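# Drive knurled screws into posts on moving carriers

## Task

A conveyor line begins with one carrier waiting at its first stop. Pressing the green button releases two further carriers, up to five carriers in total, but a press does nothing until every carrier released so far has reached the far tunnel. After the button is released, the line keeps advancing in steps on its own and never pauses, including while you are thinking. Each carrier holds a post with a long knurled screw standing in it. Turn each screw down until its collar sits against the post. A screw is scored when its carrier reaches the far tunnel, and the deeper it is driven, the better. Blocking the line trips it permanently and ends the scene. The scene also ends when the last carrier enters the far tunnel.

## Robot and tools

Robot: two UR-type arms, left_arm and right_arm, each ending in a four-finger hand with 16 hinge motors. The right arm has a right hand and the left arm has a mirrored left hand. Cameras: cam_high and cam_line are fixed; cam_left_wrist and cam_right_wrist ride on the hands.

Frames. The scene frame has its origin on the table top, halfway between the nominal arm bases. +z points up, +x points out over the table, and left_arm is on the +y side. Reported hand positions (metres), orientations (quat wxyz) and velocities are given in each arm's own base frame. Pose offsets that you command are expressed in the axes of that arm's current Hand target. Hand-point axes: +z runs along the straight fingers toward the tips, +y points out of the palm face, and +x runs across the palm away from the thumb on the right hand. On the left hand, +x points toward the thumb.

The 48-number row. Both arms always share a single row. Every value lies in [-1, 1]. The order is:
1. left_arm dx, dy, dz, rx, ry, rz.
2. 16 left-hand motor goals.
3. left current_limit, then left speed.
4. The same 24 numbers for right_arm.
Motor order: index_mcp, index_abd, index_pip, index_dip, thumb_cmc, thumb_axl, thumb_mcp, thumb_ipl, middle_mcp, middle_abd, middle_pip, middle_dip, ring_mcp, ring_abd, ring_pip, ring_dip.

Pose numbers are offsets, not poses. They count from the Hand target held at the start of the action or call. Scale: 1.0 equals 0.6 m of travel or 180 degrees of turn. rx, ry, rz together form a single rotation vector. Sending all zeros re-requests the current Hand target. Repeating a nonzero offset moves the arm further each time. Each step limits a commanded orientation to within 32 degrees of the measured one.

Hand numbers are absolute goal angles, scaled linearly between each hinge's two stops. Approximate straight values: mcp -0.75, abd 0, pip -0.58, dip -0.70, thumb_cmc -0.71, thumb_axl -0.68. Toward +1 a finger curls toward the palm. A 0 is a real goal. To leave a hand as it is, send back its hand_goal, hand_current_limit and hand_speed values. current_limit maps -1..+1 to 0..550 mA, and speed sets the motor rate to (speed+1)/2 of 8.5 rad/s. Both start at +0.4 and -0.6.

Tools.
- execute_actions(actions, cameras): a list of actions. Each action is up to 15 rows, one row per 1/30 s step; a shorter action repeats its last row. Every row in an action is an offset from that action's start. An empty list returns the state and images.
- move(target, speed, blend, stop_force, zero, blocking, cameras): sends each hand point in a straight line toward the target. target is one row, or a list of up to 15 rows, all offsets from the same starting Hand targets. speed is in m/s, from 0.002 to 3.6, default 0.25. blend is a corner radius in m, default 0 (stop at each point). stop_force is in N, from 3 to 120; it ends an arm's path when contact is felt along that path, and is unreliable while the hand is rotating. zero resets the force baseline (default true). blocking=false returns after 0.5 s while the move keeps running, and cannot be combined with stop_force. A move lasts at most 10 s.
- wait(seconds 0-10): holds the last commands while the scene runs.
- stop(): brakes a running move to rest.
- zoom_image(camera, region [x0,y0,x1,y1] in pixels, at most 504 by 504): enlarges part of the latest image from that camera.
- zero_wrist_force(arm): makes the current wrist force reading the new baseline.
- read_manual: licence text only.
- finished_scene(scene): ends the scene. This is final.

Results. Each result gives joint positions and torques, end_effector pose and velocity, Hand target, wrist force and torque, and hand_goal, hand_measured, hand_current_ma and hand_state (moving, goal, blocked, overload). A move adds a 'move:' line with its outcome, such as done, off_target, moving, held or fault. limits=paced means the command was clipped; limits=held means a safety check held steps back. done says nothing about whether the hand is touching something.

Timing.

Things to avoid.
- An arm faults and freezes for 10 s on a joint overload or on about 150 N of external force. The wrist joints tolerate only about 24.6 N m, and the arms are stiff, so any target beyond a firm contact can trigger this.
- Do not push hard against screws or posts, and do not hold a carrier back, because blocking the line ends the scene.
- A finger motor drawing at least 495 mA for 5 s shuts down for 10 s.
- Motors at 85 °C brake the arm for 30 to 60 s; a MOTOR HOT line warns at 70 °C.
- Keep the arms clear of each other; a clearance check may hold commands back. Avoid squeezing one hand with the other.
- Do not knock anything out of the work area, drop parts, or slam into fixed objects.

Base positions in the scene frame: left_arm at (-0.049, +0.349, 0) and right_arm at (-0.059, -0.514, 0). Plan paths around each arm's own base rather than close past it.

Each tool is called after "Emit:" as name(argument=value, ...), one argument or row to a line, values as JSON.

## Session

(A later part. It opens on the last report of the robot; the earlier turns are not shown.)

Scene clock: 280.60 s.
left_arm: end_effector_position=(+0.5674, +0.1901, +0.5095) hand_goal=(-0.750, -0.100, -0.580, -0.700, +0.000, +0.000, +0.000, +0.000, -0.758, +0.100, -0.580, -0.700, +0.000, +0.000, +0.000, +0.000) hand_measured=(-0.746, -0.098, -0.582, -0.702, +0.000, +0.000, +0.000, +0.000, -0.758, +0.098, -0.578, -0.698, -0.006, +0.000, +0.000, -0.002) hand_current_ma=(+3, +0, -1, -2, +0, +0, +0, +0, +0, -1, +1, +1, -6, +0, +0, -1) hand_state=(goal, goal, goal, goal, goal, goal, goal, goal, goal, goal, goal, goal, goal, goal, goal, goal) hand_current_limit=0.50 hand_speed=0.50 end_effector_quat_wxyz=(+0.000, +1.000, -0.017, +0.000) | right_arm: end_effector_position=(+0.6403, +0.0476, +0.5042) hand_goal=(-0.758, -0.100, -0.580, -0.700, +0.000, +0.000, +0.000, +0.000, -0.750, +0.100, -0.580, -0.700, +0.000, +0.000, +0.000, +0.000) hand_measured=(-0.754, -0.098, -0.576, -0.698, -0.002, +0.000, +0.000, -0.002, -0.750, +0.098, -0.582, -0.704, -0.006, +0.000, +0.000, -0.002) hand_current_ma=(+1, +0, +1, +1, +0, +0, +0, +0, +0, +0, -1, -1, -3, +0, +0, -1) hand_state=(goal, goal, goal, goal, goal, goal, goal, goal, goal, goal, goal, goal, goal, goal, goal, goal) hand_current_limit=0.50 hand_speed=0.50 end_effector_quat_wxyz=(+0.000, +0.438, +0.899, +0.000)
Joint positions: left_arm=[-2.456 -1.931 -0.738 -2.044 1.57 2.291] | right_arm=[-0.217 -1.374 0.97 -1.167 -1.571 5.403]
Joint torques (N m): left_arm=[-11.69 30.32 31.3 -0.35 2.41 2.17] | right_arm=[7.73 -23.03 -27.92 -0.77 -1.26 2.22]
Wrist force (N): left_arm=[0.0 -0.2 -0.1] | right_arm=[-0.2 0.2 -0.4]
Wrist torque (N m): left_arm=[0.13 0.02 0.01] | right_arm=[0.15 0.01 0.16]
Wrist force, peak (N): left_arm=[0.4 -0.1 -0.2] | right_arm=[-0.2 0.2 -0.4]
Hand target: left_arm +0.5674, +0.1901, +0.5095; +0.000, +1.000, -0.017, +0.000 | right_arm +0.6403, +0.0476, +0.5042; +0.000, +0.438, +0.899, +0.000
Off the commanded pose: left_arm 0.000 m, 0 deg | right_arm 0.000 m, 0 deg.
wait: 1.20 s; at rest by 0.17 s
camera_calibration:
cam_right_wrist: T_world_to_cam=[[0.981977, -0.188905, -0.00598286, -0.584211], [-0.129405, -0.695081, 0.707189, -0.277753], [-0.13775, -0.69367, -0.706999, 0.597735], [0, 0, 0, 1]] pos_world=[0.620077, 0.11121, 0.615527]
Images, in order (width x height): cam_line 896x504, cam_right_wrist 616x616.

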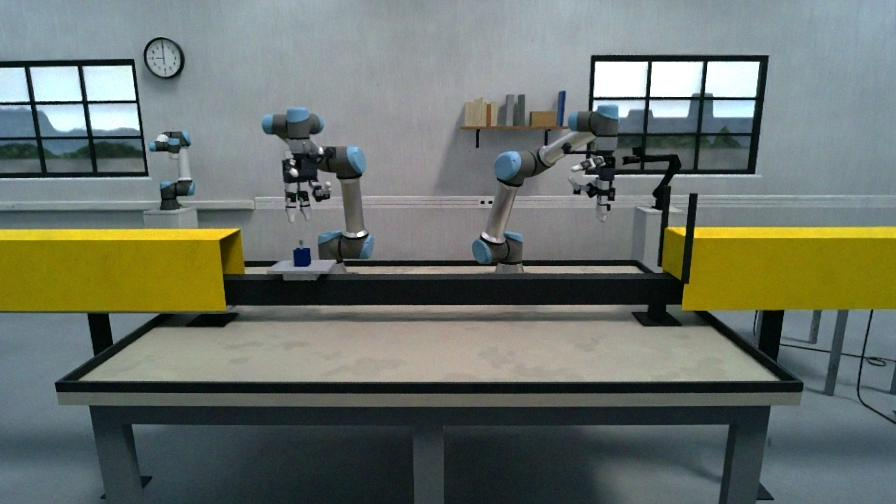

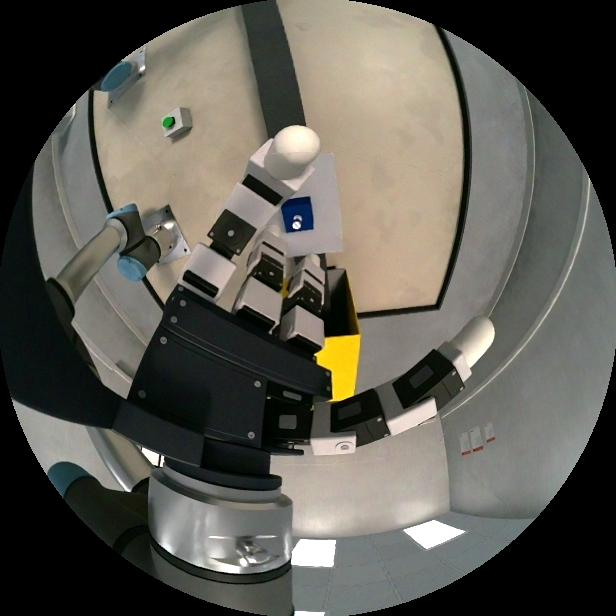

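Emit:
move(
  target=[0,0,0,0,0,0,-0.75,-0.1,-0.58,-0.7,0,0,0,0,-0.758,0.1,-0.58,-0.7,0,0,0,0,0.5,0.5,0,0,0.1392,0,0,0,-0.758,-0.1,-0.58,-0.7,0,0,0,0,-0.75,0.1,-0.58,-0.7,0,0,0,0,0.5,0.5],
  speed=0.15,
)

Emit:
execute_actions(
  actions=[
    [[0,0,0,0,0,0,-0.75,-0.1,-0.58,-0.7,0,0,0,0,-0.758,0.1,-0.58,-0.7,0,0,0,0,0.5,0.5,0,0,0,0,0,0,-0.738,0,-0.58,-0.7,0,0,0,0,-0.77,0,-0.58,-0.7,0,0,0,0,0.5,0.5],[0,0,0,0,0,0,-0.75,-0.1,-0.58,-0.7,0,0,0,0,-0.758,0.1,-0.58,-0.7,0,0,0,0,0.5,0.5,0,0,0,0,0,0,-0.738,0,-0.58,-0.7,0,0,0,0,-0.77,0,-0.58,-0.7,0,0,0,0,0.5,0.5],[0,0,0,0,0,0,-0.75,-0.1,-0.58,-0.7,0,0,0,0,-0.758,0.1,-0.58,-0.7,0,0,0,0,0.5,0.5,0,0,0,0,0,0,-0.738,0,-0.58,-0.7,0,0,0,0,-0.77,0,-0.58,-0.7,0,0,0,0,0.5,0.5],[0,0,0,0,0,0,-0.75,-0.1,-0.58,-0.7,0,0,0,0,-0.758,0.1,-0.58,-0.7,0,0,0,0,0.5,0.5,0,0,0,0,0,0,-0.738,0.23,-0.58,-0.7,0,0,0,0,-0.77,-0.23,-0.58,-0.7,0,0,0,0,0.5,0.5],[0,0,0,0,0,0,-0.75,-0.1,-0.58,-0.7,0,0,0,0,-0.758,0.1,-0.58,-0.7,0,0,0,0,0.5,0.5,0,0,0,0,0,0,-0.738,0.23,-0.58,-0.7,0,0,0,0,-0.77,-0.23,-0.58,-0.7,0,0,0,0,0.5,0.5],[0,0,0,0,0,0,-0.75,-0.1,-0.58,-0.7,0,0,0,0,-0.758,0.1,-0.58,-0.7,0,0,0,0,0.5,0.5,0,0,0,0,0,0,-0.838,0.23,-0.58,-0.7,0,0,0,0,-0.67,-0.23,-0.58,-0.7,0,0,0,0,0.5,0.5]],
    [[0,0,0,0,0,0,-0.75,-0.1,-0.58,-0.7,0,0,0,0,-0.758,0.1,-0.58,-0.7,0,0,0,0,0.5,0.5,0,0,0,0,0,0,-0.838,0,-0.58,-0.7,0,0,0,0,-0.67,0,-0.58,-0.7,0,0,0,0,0.5,0.5],[0,0,0,0,0,0,-0.75,-0.1,-0.58,-0.7,0,0,0,0,-0.758,0.1,-0.58,-0.7,0,0,0,0,0.5,0.5,0,0,0.0006,0,0,0,-0.738,0,-0.58,-0.7,0,0,0,0,-0.77,0,-0.58,-0.7,0,0,0,0,0.5,0.5],[0,0,0,0,0,0,-0.75,-0.1,-0.58,-0.7,0,0,0,0,-0.758,0.1,-0.58,-0.7,0,0,0,0,0.5,0.5,0,0,0.0006,0,0,0,-0.738,0,-0.58,-0.7,0,0,0,0,-0.77,0,-0.58,-0.7,0,0,0,0,0.5,0.5],[0,0,0,0,0,0,-0.75,-0.1,-0.58,-0.7,0,0,0,0,-0.758,0.1,-0.58,-0.7,0,0,0,0,0.5,0.5,0,0,0.0006,0,0,0,-0.738,0.23,-0.58,-0.7,0,0,0,0,-0.77,-0.23,-0.58,-0.7,0,0,0,0,0.5,0.5],[0,0,0,0,0,0,-0.75,-0.1,-0.58,-0.7,0,0,0,0,-0.758,0.1,-0.58,-0.7,0,0,0,0,0.5,0.5,0,0,0.0006,0,0,0,-0.738,0.23,-0.58,-0.7,0,0,0,0,-0.77,-0.23,-0.58,-0.7,0,0,0,0,0.5,0.5],[0,0,0,0,0,0,-0.75,-0.1,-0.58,-0.7,0,0,0,0,-0.758,0.1,-0.58,-0.7,0,0,0,0,0.5,0.5,0,0,0.0006,0,0,0,-0.838,0.23,-0.58,-0.7,0,0,0,0,-0.67,-0.23,-0.58,-0.7,0,0,0,0,0.5,0.5]],
    [[0,0,0,0,0,0,-0.75,-0.1,-0.58,-0.7,0,0,0,0,-0.758,0.1,-0.58,-0.7,0,0,0,0,0.5,0.5,0,0,0,0,0,0,-0.838,0,-0.58,-0.7,0,0,0,0,-0.67,0,-0.58,-0.7,0,0,0,0,0.5,0.5],[0,0,0,0,0,0,-0.75,-0.1,-0.58,-0.7,0,0,0,0,-0.758,0.1,-0.58,-0.7,0,0,0,0,0.5,0.5,0,0,0.0006,0,0,0,-0.738,0,-0.58,-0.7,0,0,0,0,-0.77,0,-0.58,-0.7,0,0,0,0,0.5,0.5],[0,0,0,0,0,0,-0.75,-0.1,-0.58,-0.7,0,0,0,0,-0.758,0.1,-0.58,-0.7,0,0,0,0,0.5,0.5,0,0,0.0006,0,0,0,-0.738,0,-0.58,-0.7,0,0,0,0,-0.77,0,-0.58,-0.7,0,0,0,0,0.5,0.5],[0,0,0,0,0,0,-0.75,-0.1,-0.58,-0.7,0,0,0,0,-0.758,0.1,-0.58,-0.7,0,0,0,0,0.5,0.5,0,0,0.0006,0,0,0,-0.738,0.23,-0.58,-0.7,0,0,0,0,-0.77,-0.23,-0.58,-0.7,0,0,0,0,0.5,0.5],[0,0,0,0,0,0,-0.75,-0.1,-0.58,-0.7,0,0,0,0,-0.758,0.1,-0.58,-0.7,0,0,0,0,0.5,0.5,0,0,0.0006,0,0,0,-0.738,0.23,-0.58,-0.7,0,0,0,0,-0.77,-0.23,-0.58,-0.7,0,0,0,0,0.5,0.5],[0,0,0,0,0,0,-0.75,-0.1,-0.58,-0.7,0,0,0,0,-0.758,0.1,-0.58,-0.7,0,0,0,0,0.5,0.5,0,0,0.0006,0,0,0,-0.838,0.23,-0.58,-0.7,0,0,0,0,-0.67,-0.23,-0.58,-0.7,0,0,0,0,0.5,0.5]],
  ],
)

Scene clock: 283.50 s.
left_arm: end_effector_position=(+0.5674, +0.1901, +0.5095) hand_goal=(-0.750, -0.100, -0.580, -0.700, +0.000, +0.000, +0.000, +0.000, -0.758, +0.100, -0.580, -0.700, +0.000, +0.000, +0.000, +0.000) hand_measured=(-0.746, -0.098, -0.582, -0.702, +0.000, +0.000, +0.000, +0.000, -0.758, +0.098, -0.578, -0.698, -0.006, +0.000, +0.000, -0.002) hand_current_ma=(+3, +0, -1, -2, +0, +0, +0, +0, +0, -1, +1, +1, -6, +0, +0, -1) hand_state=(goal, goal, goal, goal, goal, goal, goal, goal, goal, goal, goal, goal, goal, goal, goal, goal) hand_current_limit=0.50 hand_speed=0.50 end_effector_quat_wxyz=(+0.000, +1.000, -0.017, +0.000) | right_arm: end_effector_position=(+0.6404, +0.0475, +0.4208) hand_goal=(-0.758, -0.100, -0.580, -0.700, +0.000, +0.000, +0.000, +0.000, -0.750, +0.100, -0.580, -0.700, +0.000, +0.000, +0.000, +0.000) hand_measured=(-0.754, -0.098, -0.576, -0.698, -0.002, +0.000, +0.000, -0.002, -0.750, +0.098, -0.582, -0.704, -0.006, +0.000, +0.000, -0.002) hand_current_ma=(+1, +0, +1, +1, +0, +0, +0, +0, +0, +0, +0, -1, -3, +0, +0, -1) hand_state=(goal, goal, goal, goal, goal, goal, goal, goal, goal, goal, goal, goal, goal, goal, goal, goal) hand_current_limit=0.50 hand_speed=0.50 end_effector_quat_wxyz=(+0.000, +0.438, +0.899, +0.000)
Joint positions: left_arm=[-2.456 -1.931 -0.738 -2.044 1.57 2.291] | right_arm=[-0.217 -1.436 1.265 -1.401 -1.571 5.403]
Joint torques (N m): left_arm=[-11.51 30.7 31.95 -0.45 2.33 2.22] | right_arm=[-7.19 -41.13 -15.99 -4.34 1.95 -2.37]
Wrist force (N): left_arm=[0.1 -0.2 -0.3] | right_arm=[-0.2 0.0 -0.2]
Wrist torque (N m): left_arm=[0.14 0.01 0.02] | right_arm=[0.12 0.00 0.10]
Wrist force, peak (N): left_arm=[0.2 -0.5 -0.2] | right_arm=[-0.1 0.2 -1.0]
Hand target: left_arm +0.5674, +0.1901, +0.5095; +0.000, +1.000, -0.017, +0.000 | right_arm +0.6404, +0.0475, +0.4207; +0.000, +0.438, +0.899, +0.000
Off the commanded pose: left_arm 0.000 m, 0 deg | right_arm 0.000 m, 0 deg.
move: done

Scene clock: 285.20 s.
left_arm: end_effector_position=(+0.5674, +0.1901, +0.5095) hand_goal=(-0.750, -0.100, -0.580, -0.700, +0.000, +0.000, +0.000, +0.000, -0.758, +0.100, -0.580, -0.700, +0.000, +0.000, +0.000, +0.000) hand_measured=(-0.746, -0.098, -0.582, -0.702, +0.000, +0.000, +0.000, +0.000, -0.758, +0.098, -0.578, -0.698, -0.006, +0.000, +0.000, -0.002) hand_current_ma=(+3, +0, -1, -2, +0, +0, +0, +0, +0, -1, +1, +1, -6, +0, +0, -1) hand_state=(goal, goal, goal, goal, goal, goal, goal, goal, goal, goal, goal, goal, goal, goal, goal, goal) hand_current_limit=0.50 hand_speed=0.50 end_effector_quat_wxyz=(+0.000, +1.000, -0.017, +0.000) | right_arm: end_effector_position=(+0.6404, +0.0475, +0.4200) hand_goal=(-0.838, +0.230, -0.580, -0.700, +0.000, +0.000, +0.000, +0.000, -0.670, -0.230, -0.580, -0.700, +0.000, +0.000, +0.000, +0.000) hand_measured=(-0.760, +0.082, -0.558, -0.690, -0.002, +0.000, +0.000, -0.002, -0.746, -0.082, -0.600, -0.712, -0.006, +0.000, +0.000, -0.002) hand_current_ma=(+177, -363, +22, +6, +0, +0, +0, +0, -168, +363, -17, -8, -3, +0, +0, -1) hand_state=(blocked, blocked, blocked, goal, goal, goal, goal, goal, blocked, blocked, goal, goal, goal, goal, goal, goal) hand_current_limit=0.50 hand_speed=0.50 end_effector_quat_wxyz=(+0.000, +0.438, +0.899, +0.000)
Joint positions: left_arm=[-2.456 -1.931 -0.738 -2.044 1.57 2.291] | right_arm=[-0.217 -1.436 1.268 -1.403 -1.571 5.403]
Joint torques (N m): left_arm=[-11.59 31.32 32.24 -0.24 2.21 2.04] | right_arm=[-5.94 -40.16 -14.84 -3.98 1.58 -2.6]
Wrist force (N): left_arm=[0.1 -0.4 0.1] | right_arm=[0.0 -0.2 -2.1]
Wrist torque (N m): left_arm=[0.08 0.01 0.03] | right_arm=[0.25 0.03 0.10]
Wrist force, peak (N): left_arm=[0.1 -0.4 -0.3] | right_arm=[-0.5 -0.3 2.7]
Hand target: left_arm +0.5674, +0.1901, +0.5095; +0.000, +1.000, -0.017, +0.000 | right_arm +0.6404, +0.0475, +0.4200; +0.000, +0.438, +0.899, +0.000
Off the commanded pose: left_arm 0.000 m, 0 deg | right_arm 0.000 m, 0 deg.

Emit:
execute_actions(
  actions=[
    [[0,0,0,0,0,0,-0.75,-0.1,-0.58,-0.7,0,0,0,0,-0.758,0.1,-0.58,-0.7,0,0,0,0,0.5,0.5,0,0,0,0,0,0,-0.8,-0.05,-0.58,-0.7,0,0,0,0,-0.708,0.05,-0.58,-0.7,0,0,0,0,0.5,0.5],[0,0,0,0,0,0,-0.75,-0.1,-0.58,-0.7,0,0,0,0,-0.758,0.1,-0.58,-0.7,0,0,0,0,0.5,0.5,0,0,0,0,0,0,-0.758,-0.1,-0.58,-0.7,0,0,0,0,-0.75,0.1,-0.58,-0.7,0,0,0,0,0.5,0.5]],
  ],
)

Emit:
move(
  target=[0,0,0,0,0,0,-0.75,-0.1,-0.58,-0.7,0,0,0,0,-0.758,0.1,-0.58,-0.7,0,0,0,0,0.5,0.5,0,0,-0.1404,0,0,0,-0.758,-0.1,-0.58,-0.7,0,0,0,0,-0.75,0.1,-0.58,-0.7,0,0,0,0,0.5,0.5],
  speed=0.15,
  cameras=["cam_right_wrist", "cam_line"],
)

Emit:
zoom_image(
  camera="cam_right_wrist",
  region=[246, 180, 326, 260],
)

Scene clock: 287.43 s.
left_arm: end_effector_position=(+0.5674, +0.1901, +0.5095) hand_goal=(-0.750, -0.100, -0.580, -0.700, +0.000, +0.000, +0.000, +0.000, -0.758, +0.100, -0.580, -0.700, +0.000, +0.000, +0.000, +0.000) hand_measured=(-0.746, -0.098, -0.582, -0.702, +0.000, +0.000, +0.000, +0.000, -0.758, +0.098, -0.578, -0.698, -0.006, +0.000, +0.000, -0.002) hand_current_ma=(+3, +0, -1, -2, +0, +0, +0, +0, +0, -1, +1, +1, -6, +0, +0, -1) hand_state=(goal, goal, goal, goal, goal, goal, goal, goal, goal, goal, goal, goal, goal, goal, goal, goal) hand_current_limit=0.50 hand_speed=0.50 end_effector_quat_wxyz=(+0.000, +1.000, -0.017, +0.000) | right_arm: end_effector_position=(+0.6404, +0.0475, +0.4200) hand_goal=(-0.758, -0.100, -0.580, -0.700, +0.000, +0.000, +0.000, +0.000, -0.750, +0.100, -0.580, -0.700, +0.000, +0.000, +0.000, +0.000) hand_measured=(-0.754, -0.100, -0.576, -0.698, -0.002, +0.000, +0.000, -0.002, -0.750, +0.100, -0.582, -0.704, -0.006, +0.000, +0.000, -0.002) hand_current_ma=(+1, +0, +1, +1, +0, +0, +0, +0, +0, +0, -1, -1, -3, +0, +0, -1) hand_state=(goal, goal, goal, goal, goal, goal, goal, goal, goal, goal, goal, goal, goal, goal, goal, goal) hand_current_limit=0.50 hand_speed=0.50 end_effector_quat_wxyz=(+0.000, +0.438, +0.899, +0.000)
Joint positions: left_arm=[-2.456 -1.931 -0.738 -2.044 1.57 2.291] | right_arm=[-0.217 -1.436 1.268 -1.403 -1.571 5.403]
Joint torques (N m): left_arm=[-11.02 30.98 31.84 -0.21 2.39 1.94] | right_arm=[-4.84 -36.07 -17.65 -3.8 1.09 -2.57]
Wrist force (N): left_arm=[-0.1 0.0 0.0] | right_arm=[0.0 -0.2 -0.1]
Wrist torque (N m): left_arm=[0.14 0.03 0.00] | right_arm=[0.08 -0.02 0.11]
Wrist force, peak (N): left_arm=[0.0 -0.5 0.0] | right_arm=[0.4 -0.1 -2.2]
Hand target: left_arm +0.5674, +0.1901, +0.5095; +0.000, +1.000, -0.017, +0.000 | right_arm +0.6404, +0.0475, +0.4200; +0.000, +0.438, +0.899, +0.000
Off the commanded pose: left_arm 0.000 m, 0 deg | right_arm 0.000 m, 0 deg.

Scene clock: 288.67 s.
left_arm: end_effector_position=(+0.5674, +0.1901, +0.5095) hand_goal=(-0.750, -0.100, -0.580, -0.700, +0.000, +0.000, +0.000, +0.000, -0.758, +0.100, -0.580, -0.700, +0.000, +0.000, +0.000, +0.000) hand_measured=(-0.746, -0.098, -0.582, -0.702, +0.000, +0.000, +0.000, +0.000, -0.758, +0.098, -0.578, -0.698, -0.006, +0.000, +0.000, -0.002) hand_current_ma=(+3, +0, -1, -2, +0, +0, +0, +0, +0, -1, +1, +1, -6, +0, +0, -1) hand_state=(goal, goal, goal, goal, goal, goal, goal, goal, goal, goal, goal, goal, goal, goal, goal, goal) hand_current_limit=0.50 hand_speed=0.50 end_effector_quat_wxyz=(+0.000, +1.000, -0.017, +0.000) | right_arm: end_effector_position=(+0.6403, +0.0476, +0.5042) hand_goal=(-0.758, -0.100, -0.580, -0.700, +0.000, +0.000, +0.000, +0.000, -0.750, +0.100, -0.580, -0.700, +0.000, +0.000, +0.000, +0.000) hand_measured=(-0.754, -0.100, -0.576, -0.698, -0.002, +0.000, +0.000, -0.002, -0.750, +0.100, -0.582, -0.704, -0.006, +0.000, +0.000, -0.002) hand_current_ma=(+1, +0, +1, +1, +0, +0, +0, +0, +0, +0, -1, -1, -3, +0, +0, -1) hand_state=(goal, goal, goal, goal, goal, goal, goal, goal, goal, goal, goal, goal, goal, goal, goal, goal) hand_current_limit=0.50 hand_speed=0.50 end_effector_quat_wxyz=(+0.001, +0.438, +0.899, +0.000)
Joint positions: left_arm=[-2.456 -1.931 -0.738 -2.044 1.57 2.291] | right_arm=[-0.217 -1.374 0.97 -1.167 -1.571 5.403]
Joint torques (N m): left_arm=[-12.21 30.88 32.29 -0.03 2.44 1.97] | right_arm=[8.23 -23.14 -27.61 -0.73 -1.46 2.44]
Wrist force (N): left_arm=[0.1 -0.3 -0.1] | right_arm=[0.1 -0.1 -0.3]
Wrist torque (N m): left_arm=[0.11 0.01 0.02] | right_arm=[0.10 -0.03 0.18]
Wrist force, peak (N): left_arm=[0.3 -0.5 0.0] | right_arm=[0.0 -0.1 -0.9]
Hand target: left_arm +0.5674, +0.1901, +0.5095; +0.000, +1.000, -0.017, +0.000 | right_arm +0.6403, +0.0476, +0.5042; +0.000, +0.438, +0.899, +0.000
Off the commanded pose: left_arm 0.000 m, 0 deg | right_arm 0.000 m, 0 deg.
move: done
camera_calibration:
cam_right_wrist: T_world_to_cam=[[0.981991, -0.188837, -0.00591304, -0.58427], [-0.129408, -0.69509, 0.70718, -0.277745], [-0.137652, -0.693679, -0.707009, 0.597681], [0, 0, 0, 1]] pos_world=[0.620078, 0.111209, 0.615527]
Images, in order (width x height): cam_line 896x504, cam_right_wrist 616x616.

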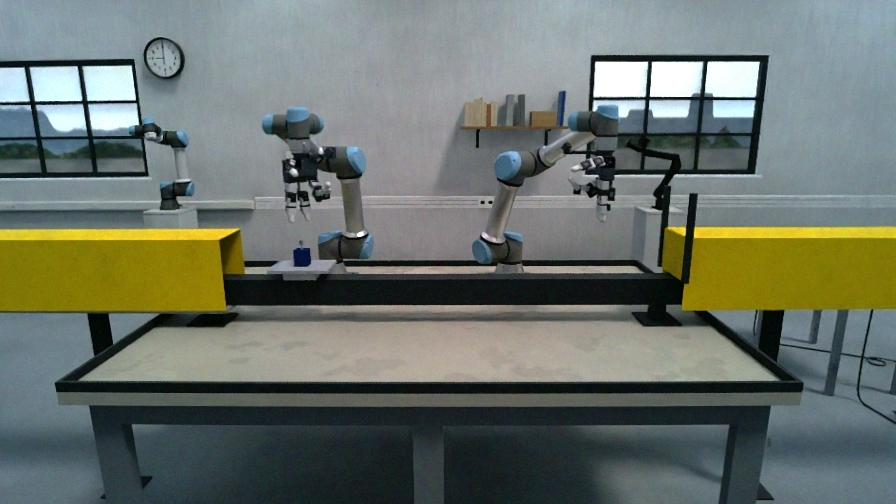

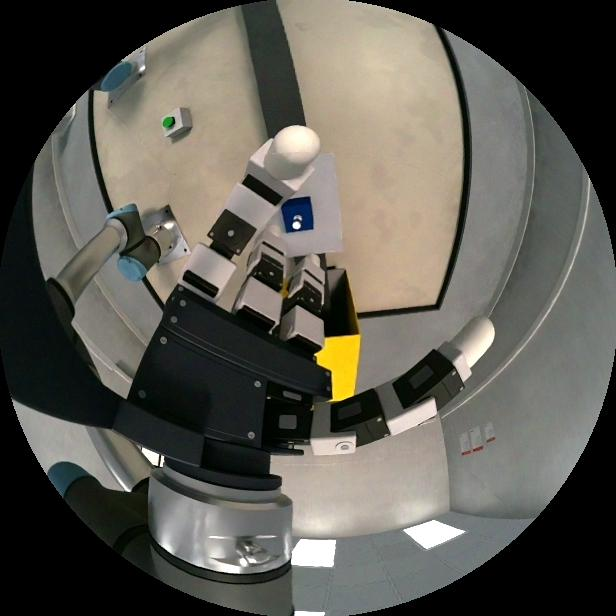

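Scaled by 6.300 from the camera's 616x616 image, which has a finer 880x880 frame.

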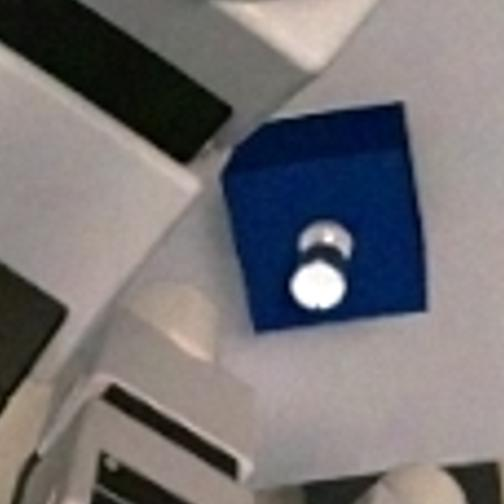

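Emit:
move(
  target=[
    [0,0,0,0,0,0,-0.75,-0.1,-0.58,-0.7,0,0,0,0,-0.758,0.1,-0.58,-0.7,0,0,0,0,0.5,0.5,0.4773,-0.0091,0.007,0,0,-0.0889,-0.758,-0.1,-0.58,-0.7,0,0,0,0,-0.75,0.1,-0.58,-0.7,0,0,0,0,0.5,0.5],
    [0,0,0,0,0,0,-0.75,-0.1,-0.58,-0.7,0,0,0,0,-0.758,0.1,-0.58,-0.7,0,0,0,0,0.5,0.5,0.8467,-0.0272,0.007,0,0,-0.1778,-0.758,-0.1,-0.58,-0.7,0,0,0,0,-0.75,0.1,-0.58,-0.7,0,0,0,0,0.5,0.5],
  ],
  speed=0.25,
  blend=[0.05, 0],
)

Emit:
execute_actions(
  actions=[
    [[0,0,0,0,0,0,-0.75,-0.1,-0.58,-0.7,0,0,0,0,-0.758,0.1,-0.58,-0.7,0,0,0,0,0.5,0.5,0,0,0,0,0,0,0,0,0,0,0,0,0,0,-0.75,0,-0.576,-0.696,0,0,0,0,0.5,0.5]],
  ],
)

Emit:
move(
  target=[0,0,0,0,0,0,-0.75,-0.1,-0.58,-0.7,0,0,0,0,-0.758,0.1,-0.58,-0.7,0,0,0,0,0.5,0.5,0,0,0.4,0,0,0,0,0,0,0,0,0,0,0,-0.75,0,-0.576,-0.696,0,0,0,0,0.5,0.5],
  speed=0.2,
  cameras=["cam_line", "cam_high"],
)

Scene clock: 291.80 s.
left_arm: end_effector_position=(+0.5674, +0.1901, +0.5095) hand_goal=(-0.750, -0.100, -0.580, -0.700, +0.000, +0.000, +0.000, +0.000, -0.758, +0.100, -0.580, -0.700, +0.000, +0.000, +0.000, +0.000) hand_measured=(-0.746, -0.098, -0.582, -0.702, +0.000, +0.000, +0.000, +0.000, -0.758, +0.098, -0.578, -0.698, -0.006, +0.000, +0.000, -0.002) hand_current_ma=(+3, +0, -1, -2, +0, +0, +0, +0, +0, -1, +1, +1, -6, +0, +0, -1) hand_state=(goal, goal, goal, goal, goal, goal, goal, goal, goal, goal, goal, goal, goal, goal, goal, goal) hand_current_limit=0.50 hand_speed=0.50 end_effector_quat_wxyz=(+0.000, +1.000, -0.017, +0.000) | right_arm: end_effector_position=(+0.3147, +0.4377, +0.4996) hand_goal=(-0.758, -0.100, -0.580, -0.700, +0.000, +0.000, +0.000, +0.000, -0.750, +0.100, -0.580, -0.700, +0.000, +0.000, +0.000, +0.000) hand_measured=(-0.754, -0.100, -0.576, -0.698, -0.002, +0.000, +0.000, -0.002, -0.750, +0.100, -0.582, -0.704, -0.006, +0.000, +0.000, -0.002) hand_current_ma=(+1, +0, +1, +1, +0, +0, +0, +0, +0, +0, +0, -1, -3, +0, +0, -1) hand_state=(goal, goal, goal, goal, goal, goal, goal, goal, goal, goal, goal, goal, goal, goal, goal, goal) hand_current_limit=0.50 hand_speed=0.50 end_effector_quat_wxyz=(+0.000, +0.174, +0.985, +0.000)
Joint positions: left_arm=[-2.456 -1.931 -0.738 -2.044 1.57 2.291] | right_arm=[0.645 -1.651 1.278 -1.198 -1.572 5.707]
Joint torques (N m): left_arm=[-11.86 31.8 31.96 -0.05 2.23 1.95] | right_arm=[9.17 -10.4 -28.19 -2.04 -1.56 2.68]
Wrist force (N): left_arm=[0.1 -0.2 0.1] | right_arm=[-0.2 0.2 0.0]
Wrist torque (N m): left_arm=[0.10 0.01 0.02] | right_arm=[0.13 -0.01 -0.04]
Wrist force, peak (N): left_arm=[0.0 -0.5 -0.3] | right_arm=[-1.3 0.0 -0.2]
Hand target: left_arm +0.5674, +0.1901, +0.5095; +0.000, +1.000, -0.017, +0.000 | right_arm +0.3147, +0.4378, +0.4996; +0.000, +0.174, +0.985, +0.000
Off the commanded pose: left_arm 0.000 m, 0 deg | right_arm 0.000 m, 0 deg.
move: done

Scene clock: 292.50 s.
left_arm: end_effector_position=(+0.5674, +0.1901, +0.5095) hand_goal=(-0.750, -0.100, -0.580, -0.700, +0.000, +0.000, +0.000, +0.000, -0.758, +0.100, -0.580, -0.700, +0.000, +0.000, +0.000, +0.000) hand_measured=(-0.746, -0.098, -0.582, -0.702, +0.000, +0.000, +0.000, +0.000, -0.758, +0.098, -0.578, -0.698, -0.006, +0.000, +0.000, -0.002) hand_current_ma=(+3, +0, -1, -2, +0, +0, +0, +0, +0, -1, +1, +1, -6, +0, +0, -1) hand_state=(goal, goal, goal, goal, goal, goal, goal, goal, goal, goal, goal, goal, goal, goal, goal, goal) hand_current_limit=0.50 hand_speed=0.50 end_effector_quat_wxyz=(+0.000, +1.000, -0.017, +0.000) | right_arm: end_effector_position=(+0.3147, +0.4378, +0.4996) hand_goal=(+0.000, +0.000, +0.000, +0.000, +0.000, +0.000, +0.000, +0.000, -0.750, +0.000, -0.576, -0.696, +0.000, +0.000, +0.000, +0.000) hand_measured=(-0.014, -0.002, -0.006, -0.004, -0.002, +0.000, +0.000, -0.002, -0.750, +0.002, -0.578, -0.700, -0.006, +0.000, +0.000, -0.002) hand_current_ma=(-12, -1, -3, -1, +0, +0, +0, +0, +0, +1, -1, -1, -3, +0, +0, -1) hand_state=(goal, goal, goal, goal, goal, goal, goal, goal, goal, goal, goal, goal, goal, goal, goal, goal) hand_current_limit=0.50 hand_speed=0.50 end_effector_quat_wxyz=(+0.000, +0.174, +0.985, +0.000)
Joint positions: left_arm=[-2.456 -1.931 -0.738 -2.044 1.57 2.291] | right_arm=[0.646 -1.651 1.277 -1.198 -1.572 5.707]
Joint torques (N m): left_arm=[-11.41 31.66 31.93 -0.29 2.28 2.06] | right_arm=[8.45 -10.52 -27.83 -1.39 -0.75 2.73]
Wrist force (N): left_arm=[-0.1 -0.5 0.0] | right_arm=[-0.5 0.1 -0.1]
Wrist torque (N m): left_arm=[0.07 0.03 0.01] | right_arm=[0.17 0.03 -0.07]
Wrist force, peak (N): left_arm=[-0.1 -0.5 0.0] | right_arm=[-0.4 0.6 -0.4]
Hand target: left_arm +0.5674, +0.1901, +0.5095; +0.000, +1.000, -0.017, +0.000 | right_arm +0.3147, +0.4378, +0.4996; +0.000, +0.174, +0.985, +0.000
Off the commanded pose: left_arm 0.000 m, 0 deg | right_arm 0.000 m, 0 deg.

Scene clock: 294.37 s.
left_arm: end_effector_position=(+0.5674, +0.1901, +0.5095) hand_goal=(-0.750, -0.100, -0.580, -0.700, +0.000, +0.000, +0.000, +0.000, -0.758, +0.100, -0.580, -0.700, +0.000, +0.000, +0.000, +0.000) hand_measured=(-0.746, -0.098, -0.582, -0.702, +0.000, +0.000, +0.000, +0.000, -0.758, +0.098, -0.578, -0.698, -0.006, +0.000, +0.000, -0.002) hand_current_ma=(+3, +0, -1, -2, +0, +0, +0, +0, +0, -1, +1, +1, -6, +0, +0, -1) hand_state=(goal, goal, goal, goal, goal, goal, goal, goal, goal, goal, goal, goal, goal, goal, goal, goal) hand_current_limit=0.50 hand_speed=0.50 end_effector_quat_wxyz=(+0.000, +1.000, -0.017, +0.000) | right_arm: end_effector_position=(+0.3149, +0.4377, +0.2596) hand_goal=(+0.000, +0.000, +0.000, +0.000, +0.000, +0.000, +0.000, +0.000, -0.750, +0.000, -0.576, -0.696, +0.000, +0.000, +0.000, +0.000) hand_measured=(-0.014, -0.002, -0.006, -0.004, -0.002, +0.000, +0.000, -0.002, -0.750, +0.002, -0.578, -0.700, -0.006, +0.000, +0.000, -0.002) hand_current_ma=(-12, -1, -3, -1, +0, +0, +0, +0, +0, +1, +0, -1, -3, +0, +0, -1) hand_state=(goal, goal, goal, goal, goal, goal, goal, goal, goal, goal, goal, goal, goal, goal, goal, goal) hand_current_limit=0.50 hand_speed=0.50 end_effector_quat_wxyz=(+0.000, +0.174, +0.985, +0.000)
Joint positions: left_arm=[-2.456 -1.931 -0.738 -2.044 1.57 2.291] | right_arm=[0.645 -1.686 1.932 -1.817 -1.572 5.706]
Joint torques (N m): left_arm=[-11.08 31.96 32.43 -0.21 2.13 1.9] | right_arm=[0.48 -10.18 -14.72 -4.14 1.95 -1.18]
Wrist force (N): left_arm=[0.1 -0.3 -0.2] | right_arm=[-0.1 0.1 0.3]
Wrist torque (N m): left_arm=[0.11 0.00 0.02] | right_arm=[0.13 -0.03 0.19]
Wrist force, peak (N): left_arm=[-0.1 -0.6 -0.2] | right_arm=[-0.1 0.1 1.3]
Hand target: left_arm +0.5674, +0.1901, +0.5095; +0.000, +1.000, -0.017, +0.000 | right_arm +0.3149, +0.4377, +0.2596; +0.000, +0.174, +0.985, +0.000
Off the commanded pose: left_arm 0.000 m, 0 deg | right_arm 0.000 m, 0 deg.
move: done
Images, in order (width x height): cam_high 896x504, cam_line 896x504.

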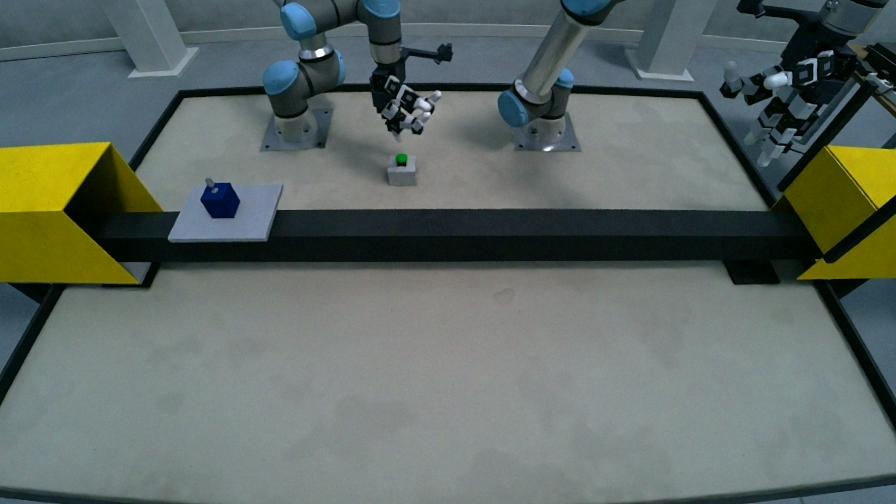

